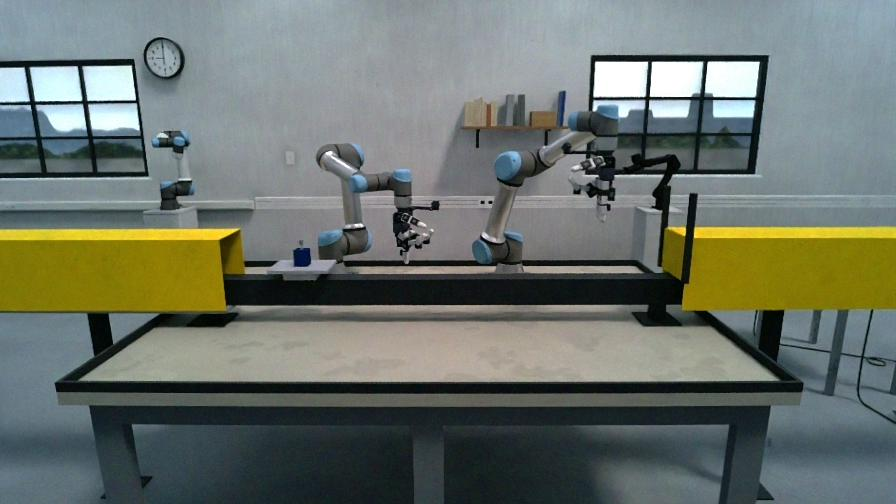

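Emit:
move(
  target=[0,0,0,0,0,0,-0.75,-0.1,-0.58,-0.7,0,0,0,0,-0.758,0.1,-0.58,-0.7,0,0,0,0,0.5,0.5,0.0008,-0.0004,0.091,0,0,0,0,0,0,0,0,0,0,0,-0.75,0,-0.576,-0.696,0,0,0,0,0.5,0.5],
  speed=0.08,
)

Emit:
wait(
  seconds=10,
)

Emit:
wait(
  seconds=10,
)

Emit:
wait(
  seconds=6.5,
  cameras=["cam_line"],
)

Scene clock: 295.87 s.
left_arm: end_effector_position=(+0.5674, +0.1901, +0.5095) hand_goal=(-0.750, -0.100, -0.580, -0.700, +0.000, +0.000, +0.000, +0.000, -0.758, +0.100, -0.580, -0.700, +0.000, +0.000, +0.000, +0.000) hand_measured=(-0.746, -0.098, -0.582, -0.702, +0.000, +0.000, +0.000, +0.000, -0.758, +0.098, -0.578, -0.698, -0.006, +0.000, +0.000, -0.002) hand_current_ma=(+3, +0, -1, -2, +0, +0, +0, +0, +0, -1, +1, +1, -6, +0, +0, -1) hand_state=(goal, goal, goal, goal, goal, goal, goal, goal, goal, goal, goal, goal, goal, goal, goal, goal) hand_current_limit=0.50 hand_speed=0.50 end_effector_quat_wxyz=(+0.000, +1.000, -0.017, +0.000) | right_arm: end_effector_position=(+0.3144, +0.4376, +0.2051) hand_goal=(+0.000, +0.000, +0.000, +0.000, +0.000, +0.000, +0.000, +0.000, -0.750, +0.000, -0.576, -0.696, +0.000, +0.000, +0.000, +0.000) hand_measured=(-0.014, -0.002, -0.006, -0.004, -0.002, +0.000, +0.000, -0.002, -0.750, +0.002, -0.578, -0.700, -0.006, +0.000, +0.000, -0.002) hand_current_ma=(-12, -1, -3, -1, +0, +0, +0, +0, +0, +1, +0, -1, -3, +0, +0, -1) hand_state=(goal, goal, goal, goal, goal, goal, goal, goal, goal, goal, goal, goal, goal, goal, goal, goal) hand_current_limit=0.50 hand_speed=0.50 end_effector_quat_wxyz=(+0.000, +0.174, +0.985, +0.000)
Joint positions: left_arm=[-2.456 -1.931 -0.738 -2.044 1.57 2.291] | right_arm=[0.646 -1.643 2.04 -1.969 -1.572 5.707]
Joint torques (N m): left_arm=[-11.88 30.94 31.35 -0.14 2.23 1.91] | right_arm=[7.96 -11.17 -14.51 -4.42 -0.18 2.67]
Wrist force (N): left_arm=[-0.1 -0.1 -0.1] | right_arm=[-0.1 0.1 -0.1]
Wrist torque (N m): left_arm=[0.14 0.02 0.00] | right_arm=[0.18 -0.02 0.06]
Wrist force, peak (N): left_arm=[0.2 -0.6 -0.1] | right_arm=[-0.4 -0.4 -0.3]
Hand target: left_arm +0.5674, +0.1901, +0.5095; +0.000, +1.000, -0.017, +0.000 | right_arm +0.3144, +0.4376, +0.2050; +0.000, +0.174, +0.985, +0.000
Off the commanded pose: left_arm 0.000 m, 0 deg | right_arm 0.000 m, 0 deg.
move: done

Scene clock: 305.87 s.
left_arm: end_effector_position=(+0.5674, +0.1901, +0.5095) hand_goal=(-0.750, -0.100, -0.580, -0.700, +0.000, +0.000, +0.000, +0.000, -0.758, +0.100, -0.580, -0.700, +0.000, +0.000, +0.000, +0.000) hand_measured=(-0.746, -0.098, -0.582, -0.702, +0.000, +0.000, +0.000, +0.000, -0.758, +0.098, -0.578, -0.698, -0.006, +0.000, +0.000, -0.002) hand_current_ma=(+3, +0, -1, -2, +0, +0, +0, +0, +0, -1, +1, +1, -6, +0, +0, -1) hand_state=(goal, goal, goal, goal, goal, goal, goal, goal, goal, goal, goal, goal, goal, goal, goal, goal) hand_current_limit=0.50 hand_speed=0.50 end_effector_quat_wxyz=(+0.000, +1.000, -0.017, +0.000) | right_arm: end_effector_position=(+0.3144, +0.4376, +0.2050) hand_goal=(+0.000, +0.000, +0.000, +0.000, +0.000, +0.000, +0.000, +0.000, -0.750, +0.000, -0.576, -0.696, +0.000, +0.000, +0.000, +0.000) hand_measured=(-0.014, -0.002, -0.006, -0.004, -0.002, +0.000, +0.000, -0.002, -0.750, +0.002, -0.578, -0.700, -0.006, +0.000, +0.000, -0.002) hand_current_ma=(-12, -1, -3, -1, +0, +0, +0, +0, +0, +1, +0, -1, -3, +0, +0, -1) hand_state=(goal, goal, goal, goal, goal, goal, goal, goal, goal, goal, goal, goal, goal, goal, goal, goal) hand_current_limit=0.50 hand_speed=0.50 end_effector_quat_wxyz=(+0.000, +0.174, +0.985, +0.000)
Joint positions: left_arm=[-2.456 -1.931 -0.738 -2.044 1.57 2.291] | right_arm=[0.646 -1.643 2.04 -1.969 -1.572 5.707]
Joint torques (N m): left_arm=[-12.07 30.92 31.24 -0.03 2.29 1.64] | right_arm=[8.74 -10.91 -14.13 -4.23 2.05 2.59]
Wrist force (N): left_arm=[0.3 -0.3 0.0] | right_arm=[0.1 -0.1 -0.3]
Wrist torque (N m): left_arm=[0.09 -0.02 0.04] | right_arm=[0.18 -0.04 0.07]
Wrist force, peak (N): left_arm=[0.4 -0.2 -0.4] | right_arm=[-0.3 0.1 -0.4]
Hand target: left_arm +0.5674, +0.1901, +0.5095; +0.000, +1.000, -0.017, +0.000 | right_arm +0.3144, +0.4376, +0.2050; +0.000, +0.174, +0.985, +0.000
Off the commanded pose: left_arm 0.000 m, 0 deg | right_arm 0.000 m, 0 deg.
wait: 10.00 s; at rest by 0.17 s

Scene clock: 315.87 s.
left_arm: end_effector_position=(+0.5674, +0.1901, +0.5095) hand_goal=(-0.750, -0.100, -0.580, -0.700, +0.000, +0.000, +0.000, +0.000, -0.758, +0.100, -0.580, -0.700, +0.000, +0.000, +0.000, +0.000) hand_measured=(-0.746, -0.098, -0.582, -0.702, +0.000, +0.000, +0.000, +0.000, -0.758, +0.098, -0.578, -0.698, -0.006, +0.000, +0.000, -0.002) hand_current_ma=(+3, +0, -1, -2, +0, +0, +0, +0, +0, -1, +1, +1, -6, +0, +0, -1) hand_state=(goal, goal, goal, goal, goal, goal, goal, goal, goal, goal, goal, goal, goal, goal, goal, goal) hand_current_limit=0.50 hand_speed=0.50 end_effector_quat_wxyz=(+0.000, +1.000, -0.017, +0.000) | right_arm: end_effector_position=(+0.3144, +0.4376, +0.2050) hand_goal=(+0.000, +0.000, +0.000, +0.000, +0.000, +0.000, +0.000, +0.000, -0.750, +0.000, -0.576, -0.696, +0.000, +0.000, +0.000, +0.000) hand_measured=(-0.014, -0.002, -0.006, -0.004, -0.002, +0.000, +0.000, -0.002, -0.750, +0.002, -0.578, -0.700, -0.006, +0.000, +0.000, -0.002) hand_current_ma=(-12, -1, -3, -1, +0, +0, +0, +0, +0, +1, +0, -1, -3, +0, +0, -1) hand_state=(goal, goal, goal, goal, goal, goal, goal, goal, goal, goal, goal, goal, goal, goal, goal, goal) hand_current_limit=0.50 hand_speed=0.50 end_effector_quat_wxyz=(+0.000, +0.174, +0.985, +0.000)
Joint positions: left_arm=[-2.456 -1.931 -0.738 -2.044 1.57 2.291] | right_arm=[0.646 -1.643 2.04 -1.969 -1.572 5.707]
Joint torques (N m): left_arm=[-11.72 31.49 32.8 -0.09 2.04 1.56] | right_arm=[8.09 -11.6 -14.26 -4.2 2.01 2.56]
Wrist force (N): left_arm=[0.0 -0.2 0.0] | right_arm=[0.0 0.1 0.1]
Wrist torque (N m): left_arm=[0.11 0.02 0.01] | right_arm=[0.17 -0.04 0.07]
Wrist force, peak (N): left_arm=[0.2 -0.5 0.2] | right_arm=[0.1 -0.6 0.1]
Hand target: left_arm +0.5674, +0.1901, +0.5095; +0.000, +1.000, -0.017, +0.000 | right_arm +0.3144, +0.4376, +0.2050; +0.000, +0.174, +0.985, +0.000
Off the commanded pose: left_arm 0.000 m, 0 deg | right_arm 0.000 m, 0 deg.
wait: 10.00 s; at rest by 0.17 s

Scene clock: 322.37 s.
left_arm: end_effector_position=(+0.5674, +0.1901, +0.5095) hand_goal=(-0.750, -0.100, -0.580, -0.700, +0.000, +0.000, +0.000, +0.000, -0.758, +0.100, -0.580, -0.700, +0.000, +0.000, +0.000, +0.000) hand_measured=(-0.746, -0.098, -0.582, -0.702, +0.000, +0.000, +0.000, +0.000, -0.758, +0.098, -0.578, -0.698, -0.006, +0.000, +0.000, -0.002) hand_current_ma=(+3, +0, -1, -2, +0, +0, +0, +0, +0, -1, +1, +1, -6, +0, +0, -1) hand_state=(goal, goal, goal, goal, goal, goal, goal, goal, goal, goal, goal, goal, goal, goal, goal, goal) hand_current_limit=0.50 hand_speed=0.50 end_effector_quat_wxyz=(+0.000, +1.000, -0.017, +0.000) | right_arm: end_effector_position=(+0.3144, +0.4376, +0.2050) hand_goal=(+0.000, +0.000, +0.000, +0.000, +0.000, +0.000, +0.000, +0.000, -0.750, +0.000, -0.576, -0.696, +0.000, +0.000, +0.000, +0.000) hand_measured=(-0.014, -0.002, -0.006, -0.004, -0.002, +0.000, +0.000, -0.002, -0.750, +0.002, -0.578, -0.700, -0.006, +0.000, +0.000, -0.002) hand_current_ma=(-12, -1, -3, -1, +0, +0, +0, +0, +0, +1, +0, -1, -3, +0, +0, -1) hand_state=(goal, goal, goal, goal, goal, goal, goal, goal, goal, goal, goal, goal, goal, goal, goal, goal) hand_current_limit=0.50 hand_speed=0.50 end_effector_quat_wxyz=(+0.000, +0.174, +0.985, +0.000)
Joint positions: left_arm=[-2.456 -1.931 -0.738 -2.044 1.57 2.291] | right_arm=[0.646 -1.643 2.04 -1.969 -1.572 5.707]
Joint torques (N m): left_arm=[-11.72 31.08 30.46 -0.08 2.03 1.67] | right_arm=[8.12 -12.18 -14.06 -4.13 1.99 2.54]
Wrist force (N): left_arm=[0.3 -0.3 -0.1] | right_arm=[-0.1 0.0 -0.1]
Wrist torque (N m): left_arm=[0.11 -0.02 0.04] | right_arm=[0.16 -0.01 0.05]
Wrist force, peak (N): left_arm=[0.3 -0.5 -0.2] | right_arm=[-0.1 -0.4 -0.2]
Hand target: left_arm +0.5674, +0.1901, +0.5095; +0.000, +1.000, -0.017, +0.000 | right_arm +0.3144, +0.4376, +0.2050; +0.000, +0.174, +0.985, +0.000
Off the commanded pose: left_arm 0.000 m, 0 deg | right_arm 0.000 m, 0 deg.
wait: 6.50 s; at rest by 0.17 s
Images, in order (width x height): cam_line 896x504.

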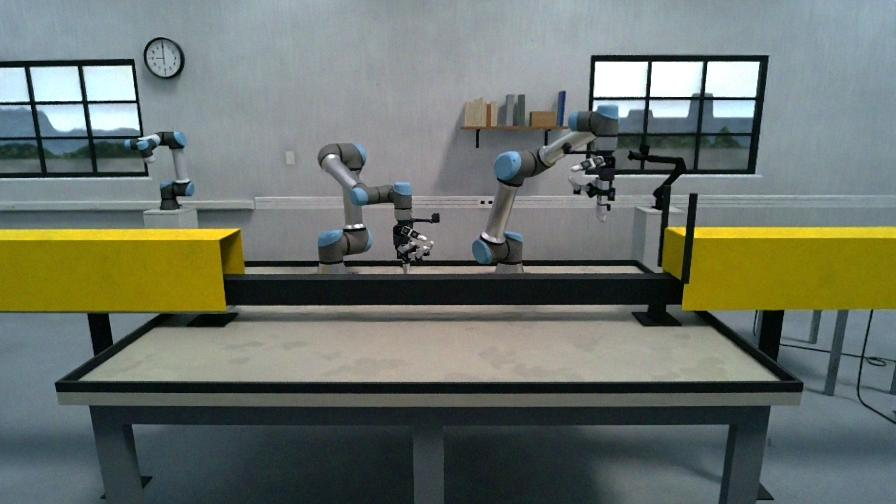

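Emit:
wait(
  seconds=2.2,
)

Emit:
move(
  target=[0,0,0,0,0,0,-0.75,-0.1,-0.58,-0.7,0,0,0,0,-0.758,0.1,-0.58,-0.7,0,0,0,0,0.5,0.5,0,0,0.0417,0,0,0,0,0,0,0,0,0,0,0,-0.75,0,-0.576,-0.696,0,0,0,0,0.5,0.5],
  speed=0.02,
  stop_force=16,
)

Emit:
move(
  target=[0,0,0,0,0,0,-0.75,-0.1,-0.58,-0.7,0,0,0,0,-0.758,0.1,-0.58,-0.7,0,0,0,0,0.5,0.5,0,0,-0.1067,0,0,0,0,0,0,0,0,0,0,0,-0.75,0,-0.576,-0.696,0,0,0,0,0.5,0.5],
  speed=0.15,
  cameras=["cam_line"],
)

Scene clock: 324.83 s.
left_arm: end_effector_position=(+0.5674, +0.1901, +0.5095) hand_goal=(-0.750, -0.100, -0.580, -0.700, +0.000, +0.000, +0.000, +0.000, -0.758, +0.100, -0.580, -0.700, +0.000, +0.000, +0.000, +0.000) hand_measured=(-0.746, -0.098, -0.582, -0.702, +0.000, +0.000, +0.000, +0.000, -0.758, +0.098, -0.578, -0.698, -0.006, +0.000, +0.000, -0.002) hand_current_ma=(+3, +0, -1, -2, +0, +0, +0, +0, +0, -1, +1, +1, -6, +0, +0, -1) hand_state=(goal, goal, goal, goal, goal, goal, goal, goal, goal, goal, goal, goal, goal, goal, goal, goal) hand_current_limit=0.50 hand_speed=0.50 end_effector_quat_wxyz=(+0.000, +1.000, -0.017, +0.000) | right_arm: end_effector_position=(+0.3144, +0.4376, +0.2050) hand_goal=(+0.000, +0.000, +0.000, +0.000, +0.000, +0.000, +0.000, +0.000, -0.750, +0.000, -0.576, -0.696, +0.000, +0.000, +0.000, +0.000) hand_measured=(-0.014, -0.002, -0.006, -0.004, -0.002, +0.000, +0.000, -0.002, -0.750, +0.002, -0.578, -0.700, -0.006, +0.000, +0.000, -0.002) hand_current_ma=(-12, -1, -3, -1, +0, +0, +0, +0, +0, +1, +0, -1, -3, +0, +0, -1) hand_state=(goal, goal, goal, goal, goal, goal, goal, goal, goal, goal, goal, goal, goal, goal, goal, goal) hand_current_limit=0.50 hand_speed=0.50 end_effector_quat_wxyz=(+0.000, +0.174, +0.985, +0.000)
Joint positions: left_arm=[-2.456 -1.931 -0.738 -2.044 1.57 2.291] | right_arm=[0.646 -1.643 2.04 -1.969 -1.572 5.707]
Joint torques (N m): left_arm=[-11.61 31.89 31.01 -0.11 1.89 1.52] | right_arm=[7.83 -12.62 -13.86 -4.12 1.89 2.57]
Wrist force (N): left_arm=[0.2 0.0 -0.2] | right_arm=[-0.1 0.1 -0.1]
Wrist torque (N m): left_arm=[0.15 -0.01 0.03] | right_arm=[0.18 -0.01 0.05]
Wrist force, peak (N): left_arm=[0.4 -0.3 -0.2] | right_arm=[-0.3 -0.4 0.1]
Hand target: left_arm +0.5674, +0.1901, +0.5095; +0.000, +1.000, -0.017, +0.000 | right_arm +0.3144, +0.4376, +0.2050; +0.000, +0.174, +0.985, +0.000
Off the commanded pose: left_arm 0.000 m, 0 deg | right_arm 0.000 m, 0 deg.
wait: 2.20 s; at rest from the start

Scene clock: 326.47 s.
left_arm: end_effector_position=(+0.5674, +0.1901, +0.5095) hand_goal=(-0.750, -0.100, -0.580, -0.700, +0.000, +0.000, +0.000, +0.000, -0.758, +0.100, -0.580, -0.700, +0.000, +0.000, +0.000, +0.000) hand_measured=(-0.746, -0.098, -0.582, -0.702, +0.000, +0.000, +0.000, +0.000, -0.758, +0.098, -0.578, -0.698, -0.006, +0.000, +0.000, -0.002) hand_current_ma=(+3, +0, -1, -2, +0, +0, +0, +0, +0, -1, +1, +1, -6, +0, +0, -1) hand_state=(goal, goal, goal, goal, goal, goal, goal, goal, goal, goal, goal, goal, goal, goal, goal, goal) hand_current_limit=0.50 hand_speed=0.50 end_effector_quat_wxyz=(+0.000, +1.000, -0.017, +0.000) | right_arm: end_effector_position=(+0.3144, +0.4376, +0.1962) hand_goal=(+0.000, +0.000, +0.000, +0.000, +0.000, +0.000, +0.000, +0.000, -0.750, +0.000, -0.576, -0.696, +0.000, +0.000, +0.000, +0.000) hand_measured=(-0.014, -0.002, -0.006, -0.004, -0.002, +0.000, +0.000, -0.002, -0.752, +0.004, -0.578, -0.698, -0.006, +0.000, +0.000, -0.002) hand_current_ma=(-12, -1, -3, -1, +0, +0, +0, +0, +0, +1, -1, -1, -3, +0, +0, -1) hand_state=(goal, goal, goal, goal, goal, goal, goal, goal, goal, goal, goal, goal, goal, goal, goal, goal) hand_current_limit=0.50 hand_speed=0.50 end_effector_quat_wxyz=(+0.000, +0.174, +0.985, +0.000)
Joint positions: left_arm=[-2.456 -1.931 -0.738 -2.044 1.57 2.291] | right_arm=[0.646 -1.634 2.056 -1.994 -1.572 5.707]
Joint torques (N m): left_arm=[-11.34 31.68 31.48 -0.22 1.93 1.27] | right_arm=[5.4 -23.83 -22.1 0.64 1.73 1.81]
Wrist force (N): left_arm=[0.0 0.0 0.0] | right_arm=[-0.1 -0.5 -14.8]
Wrist torque (N m): left_arm=[0.13 0.01 0.01] | right_arm=[1.27 0.34 0.04]
Wrist force, peak (N): left_arm=[0.1 -0.4 -0.3] | right_arm=[0.1 -0.8 -31.2]
Hand target: left_arm +0.5674, +0.1901, +0.5095; +0.000, +1.000, -0.017, +0.000 | right_arm +0.3144, +0.4376, +0.1962; +0.000, +0.174, +0.985, +0.000 (not the last commanded pose)
Off the commanded pose: left_arm 0.000 m, 0 deg | right_arm 0.016 m, 0 deg.
move: contact (right_arm)

Scene clock: 327.50 s.
left_arm: end_effector_position=(+0.5674, +0.1901, +0.5095) hand_goal=(-0.750, -0.100, -0.580, -0.700, +0.000, +0.000, +0.000, +0.000, -0.758, +0.100, -0.580, -0.700, +0.000, +0.000, +0.000, +0.000) hand_measured=(-0.746, -0.098, -0.582, -0.702, +0.000, +0.000, +0.000, +0.000, -0.758, +0.098, -0.578, -0.698, -0.006, +0.000, +0.000, -0.002) hand_current_ma=(+3, +0, -1, -2, +0, +0, +0, +0, +0, -1, +1, +1, -6, +0, +0, -1) hand_state=(goal, goal, goal, goal, goal, goal, goal, goal, goal, goal, goal, goal, goal, goal, goal, goal) hand_current_limit=0.50 hand_speed=0.50 end_effector_quat_wxyz=(+0.000, +1.000, -0.017, +0.000) | right_arm: end_effector_position=(+0.3143, +0.4377, +0.2601) hand_goal=(+0.000, +0.000, +0.000, +0.000, +0.000, +0.000, +0.000, +0.000, -0.750, +0.000, -0.576, -0.696, +0.000, +0.000, +0.000, +0.000) hand_measured=(-0.014, -0.002, -0.006, -0.004, -0.002, +0.000, +0.000, -0.002, -0.750, +0.002, -0.578, -0.698, -0.006, +0.000, +0.000, -0.002) hand_current_ma=(-12, -1, -3, -1, +0, +0, +0, +0, +0, +1, +0, -1, -3, +0, +0, -1) hand_state=(goal, goal, goal, goal, goal, goal, goal, goal, goal, goal, goal, goal, goal, goal, goal, goal) hand_current_limit=0.50 hand_speed=0.50 end_effector_quat_wxyz=(+0.000, +0.174, +0.985, +0.000)
Joint positions: left_arm=[-2.456 -1.931 -0.738 -2.044 1.57 2.291] | right_arm=[0.646 -1.688 1.932 -1.816 -1.572 5.707]
Joint torques (N m): left_arm=[-11.93 30.57 30.88 -0.01 1.94 1.27] | right_arm=[-3.59 -29.25 -29.04 -0.9 -1.08 -1.66]
Wrist force (N): left_arm=[0.0 -0.4 0.0] | right_arm=[0.0 0.1 0.2]
Wrist torque (N m): left_arm=[0.08 0.02 0.02] | right_arm=[0.14 -0.04 -0.02]
Wrist force, peak (N): left_arm=[0.1 -0.5 0.1] | right_arm=[-0.2 -0.3 -14.8]
Hand target: left_arm +0.5674, +0.1901, +0.5095; +0.000, +1.000, -0.017, +0.000 | right_arm +0.3143, +0.4377, +0.2602; +0.000, +0.174, +0.985, +0.000
Off the commanded pose: left_arm 0.000 m, 0 deg | right_arm 0.000 m, 0 deg.
move: done
Images, in order (width x height): cam_line 896x504.

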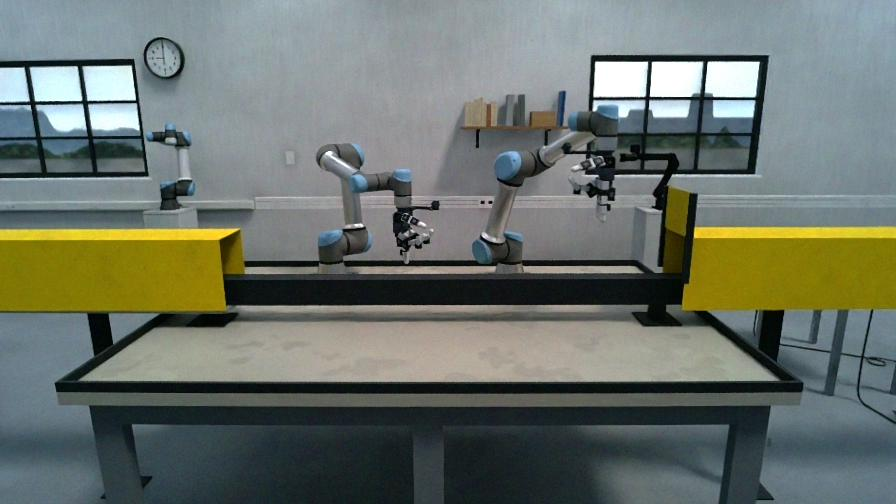

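Emit:
move(
  target=[
    [0,0,0,0,0,0,-0.75,-0.1,-0.58,-0.7,0,0,0,0,-0.758,0.1,-0.58,-0.7,0,0,0,0,0.5,0.5,-0.3227,-0.1808,-0.3998,0,0,0.0889,-0.758,-0.1,-0.58,-0.7,0,0,0,0,-0.75,0.1,-0.58,-0.7,0,0,0,0,0.5,0.5],
    [0,0,0,0,0,0,-0.75,-0.1,-0.58,-0.7,0,0,0,0,-0.758,0.1,-0.58,-0.7,0,0,0,0,0.5,0.5,-0.7322,-0.4265,-0.4061,0,0,0.1778,-0.758,-0.1,-0.58,-0.7,0,0,0,0,-0.75,0.1,-0.58,-0.7,0,0,0,0,0.5,0.5],
  ],
  speed=0.3,
  blend=[0.05, 0],
  cameras=["cam_line", "cam_left_wrist"],
)

Emit:
zoom_image(
  camera="cam_left_wrist",
  region=[290, 180, 370, 260],
)

Scene clock: 330.67 s.
left_arm: end_effector_position=(+0.5674, +0.1901, +0.5095) hand_goal=(-0.750, -0.100, -0.580, -0.700, +0.000, +0.000, +0.000, +0.000, -0.758, +0.100, -0.580, -0.700, +0.000, +0.000, +0.000, +0.000) hand_measured=(-0.746, -0.098, -0.582, -0.702, +0.000, +0.000, +0.000, +0.000, -0.758, +0.098, -0.578, -0.698, -0.006, +0.000, +0.000, -0.002) hand_current_ma=(+3, +0, -1, -2, +0, +0, +0, +0, +0, -1, +1, +1, -6, +0, +0, -1) hand_state=(goal, goal, goal, goal, goal, goal, goal, goal, goal, goal, goal, goal, goal, goal, goal, goal) hand_current_limit=0.50 hand_speed=0.50 end_effector_quat_wxyz=(+0.000, +1.000, -0.017, +0.000) | right_arm: end_effector_position=(+0.6394, +0.0471, +0.5043) hand_goal=(-0.758, -0.100, -0.580, -0.700, +0.000, +0.000, +0.000, +0.000, -0.750, +0.100, -0.580, -0.700, +0.000, +0.000, +0.000, +0.000) hand_measured=(-0.754, -0.098, -0.578, -0.698, -0.002, +0.000, +0.000, -0.002, -0.750, +0.096, -0.578, -0.698, -0.006, +0.000, +0.000, -0.002) hand_current_ma=(+1, +1, +1, +1, +0, +0, +0, +0, +0, -1, +0, +0, -3, +0, +0, -1) hand_state=(goal, goal, goal, goal, goal, goal, goal, goal, goal, goal, goal, goal, goal, goal, goal, goal) hand_current_limit=0.50 hand_speed=0.50 end_effector_quat_wxyz=(+0.001, +0.438, +0.899, +0.000)
Joint positions: left_arm=[-2.456 -1.931 -0.738 -2.044 1.57 2.291] | right_arm=[-0.218 -1.377 0.973 -1.168 -1.571 5.402]
Joint torques (N m): left_arm=[-11.69 31.45 31.29 -0.17 1.89 1.27] | right_arm=[-6.93 -23.33 -28.08 -0.71 -1.5 2.12]
Wrist force (N): left_arm=[0.3 -0.2 -0.1] | right_arm=[0.2 0.0 -0.1]
Wrist torque (N m): left_arm=[0.12 -0.02 0.03] | right_arm=[0.10 -0.06 0.21]
Wrist force, peak (N): left_arm=[0.2 -0.5 -0.2] | right_arm=[0.7 0.9 1.6]
Hand target: left_arm +0.5674, +0.1901, +0.5095; +0.000, +1.000, -0.017, +0.000 | right_arm +0.6395, +0.0471, +0.5043; +0.000, +0.438, +0.899, +0.000
Off the commanded pose: left_arm 0.000 m, 0 deg | right_arm 0.000 m, 0 deg.
move: done
camera_calibration:
cam_left_wrist: T_world_to_cam=[[-0.731826, 0.681483, -0.00337985, 0.260761], [0.433328, 0.469155, 0.769494, -0.77467], [0.525983, 0.561671, -0.638645, 0.046166], [0, 0, 0, 1]] pos_world=[0.502235, 0.159806, 0.626469]
Images, in order (width x height): cam_line 896x504, cam_left_wrist 616x616.

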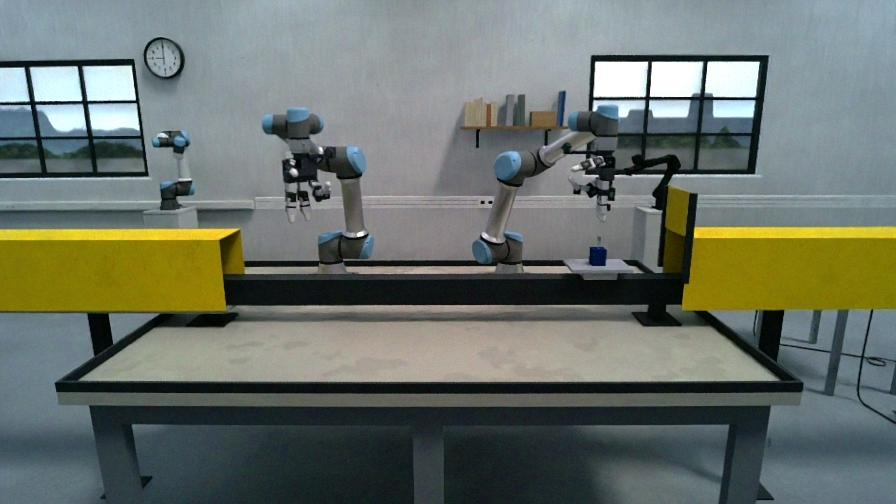

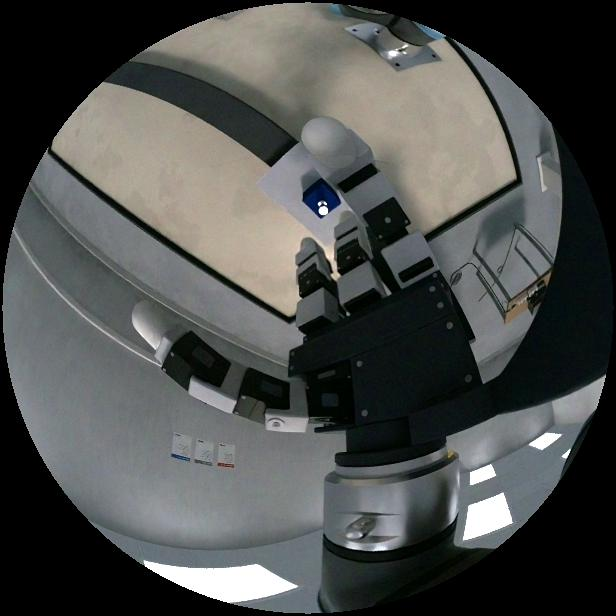

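Scaled by 6.300 from the camera's 616x616 image, which has a finer 880x880 frame.

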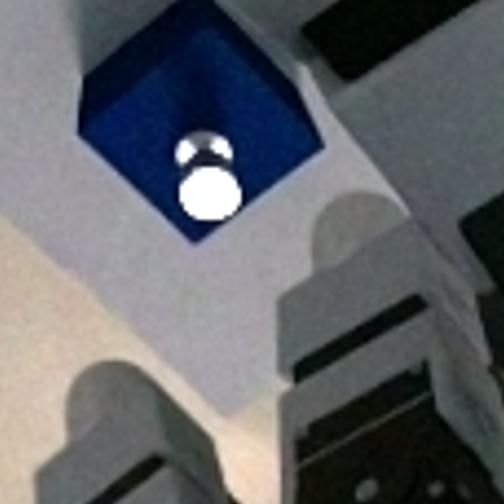

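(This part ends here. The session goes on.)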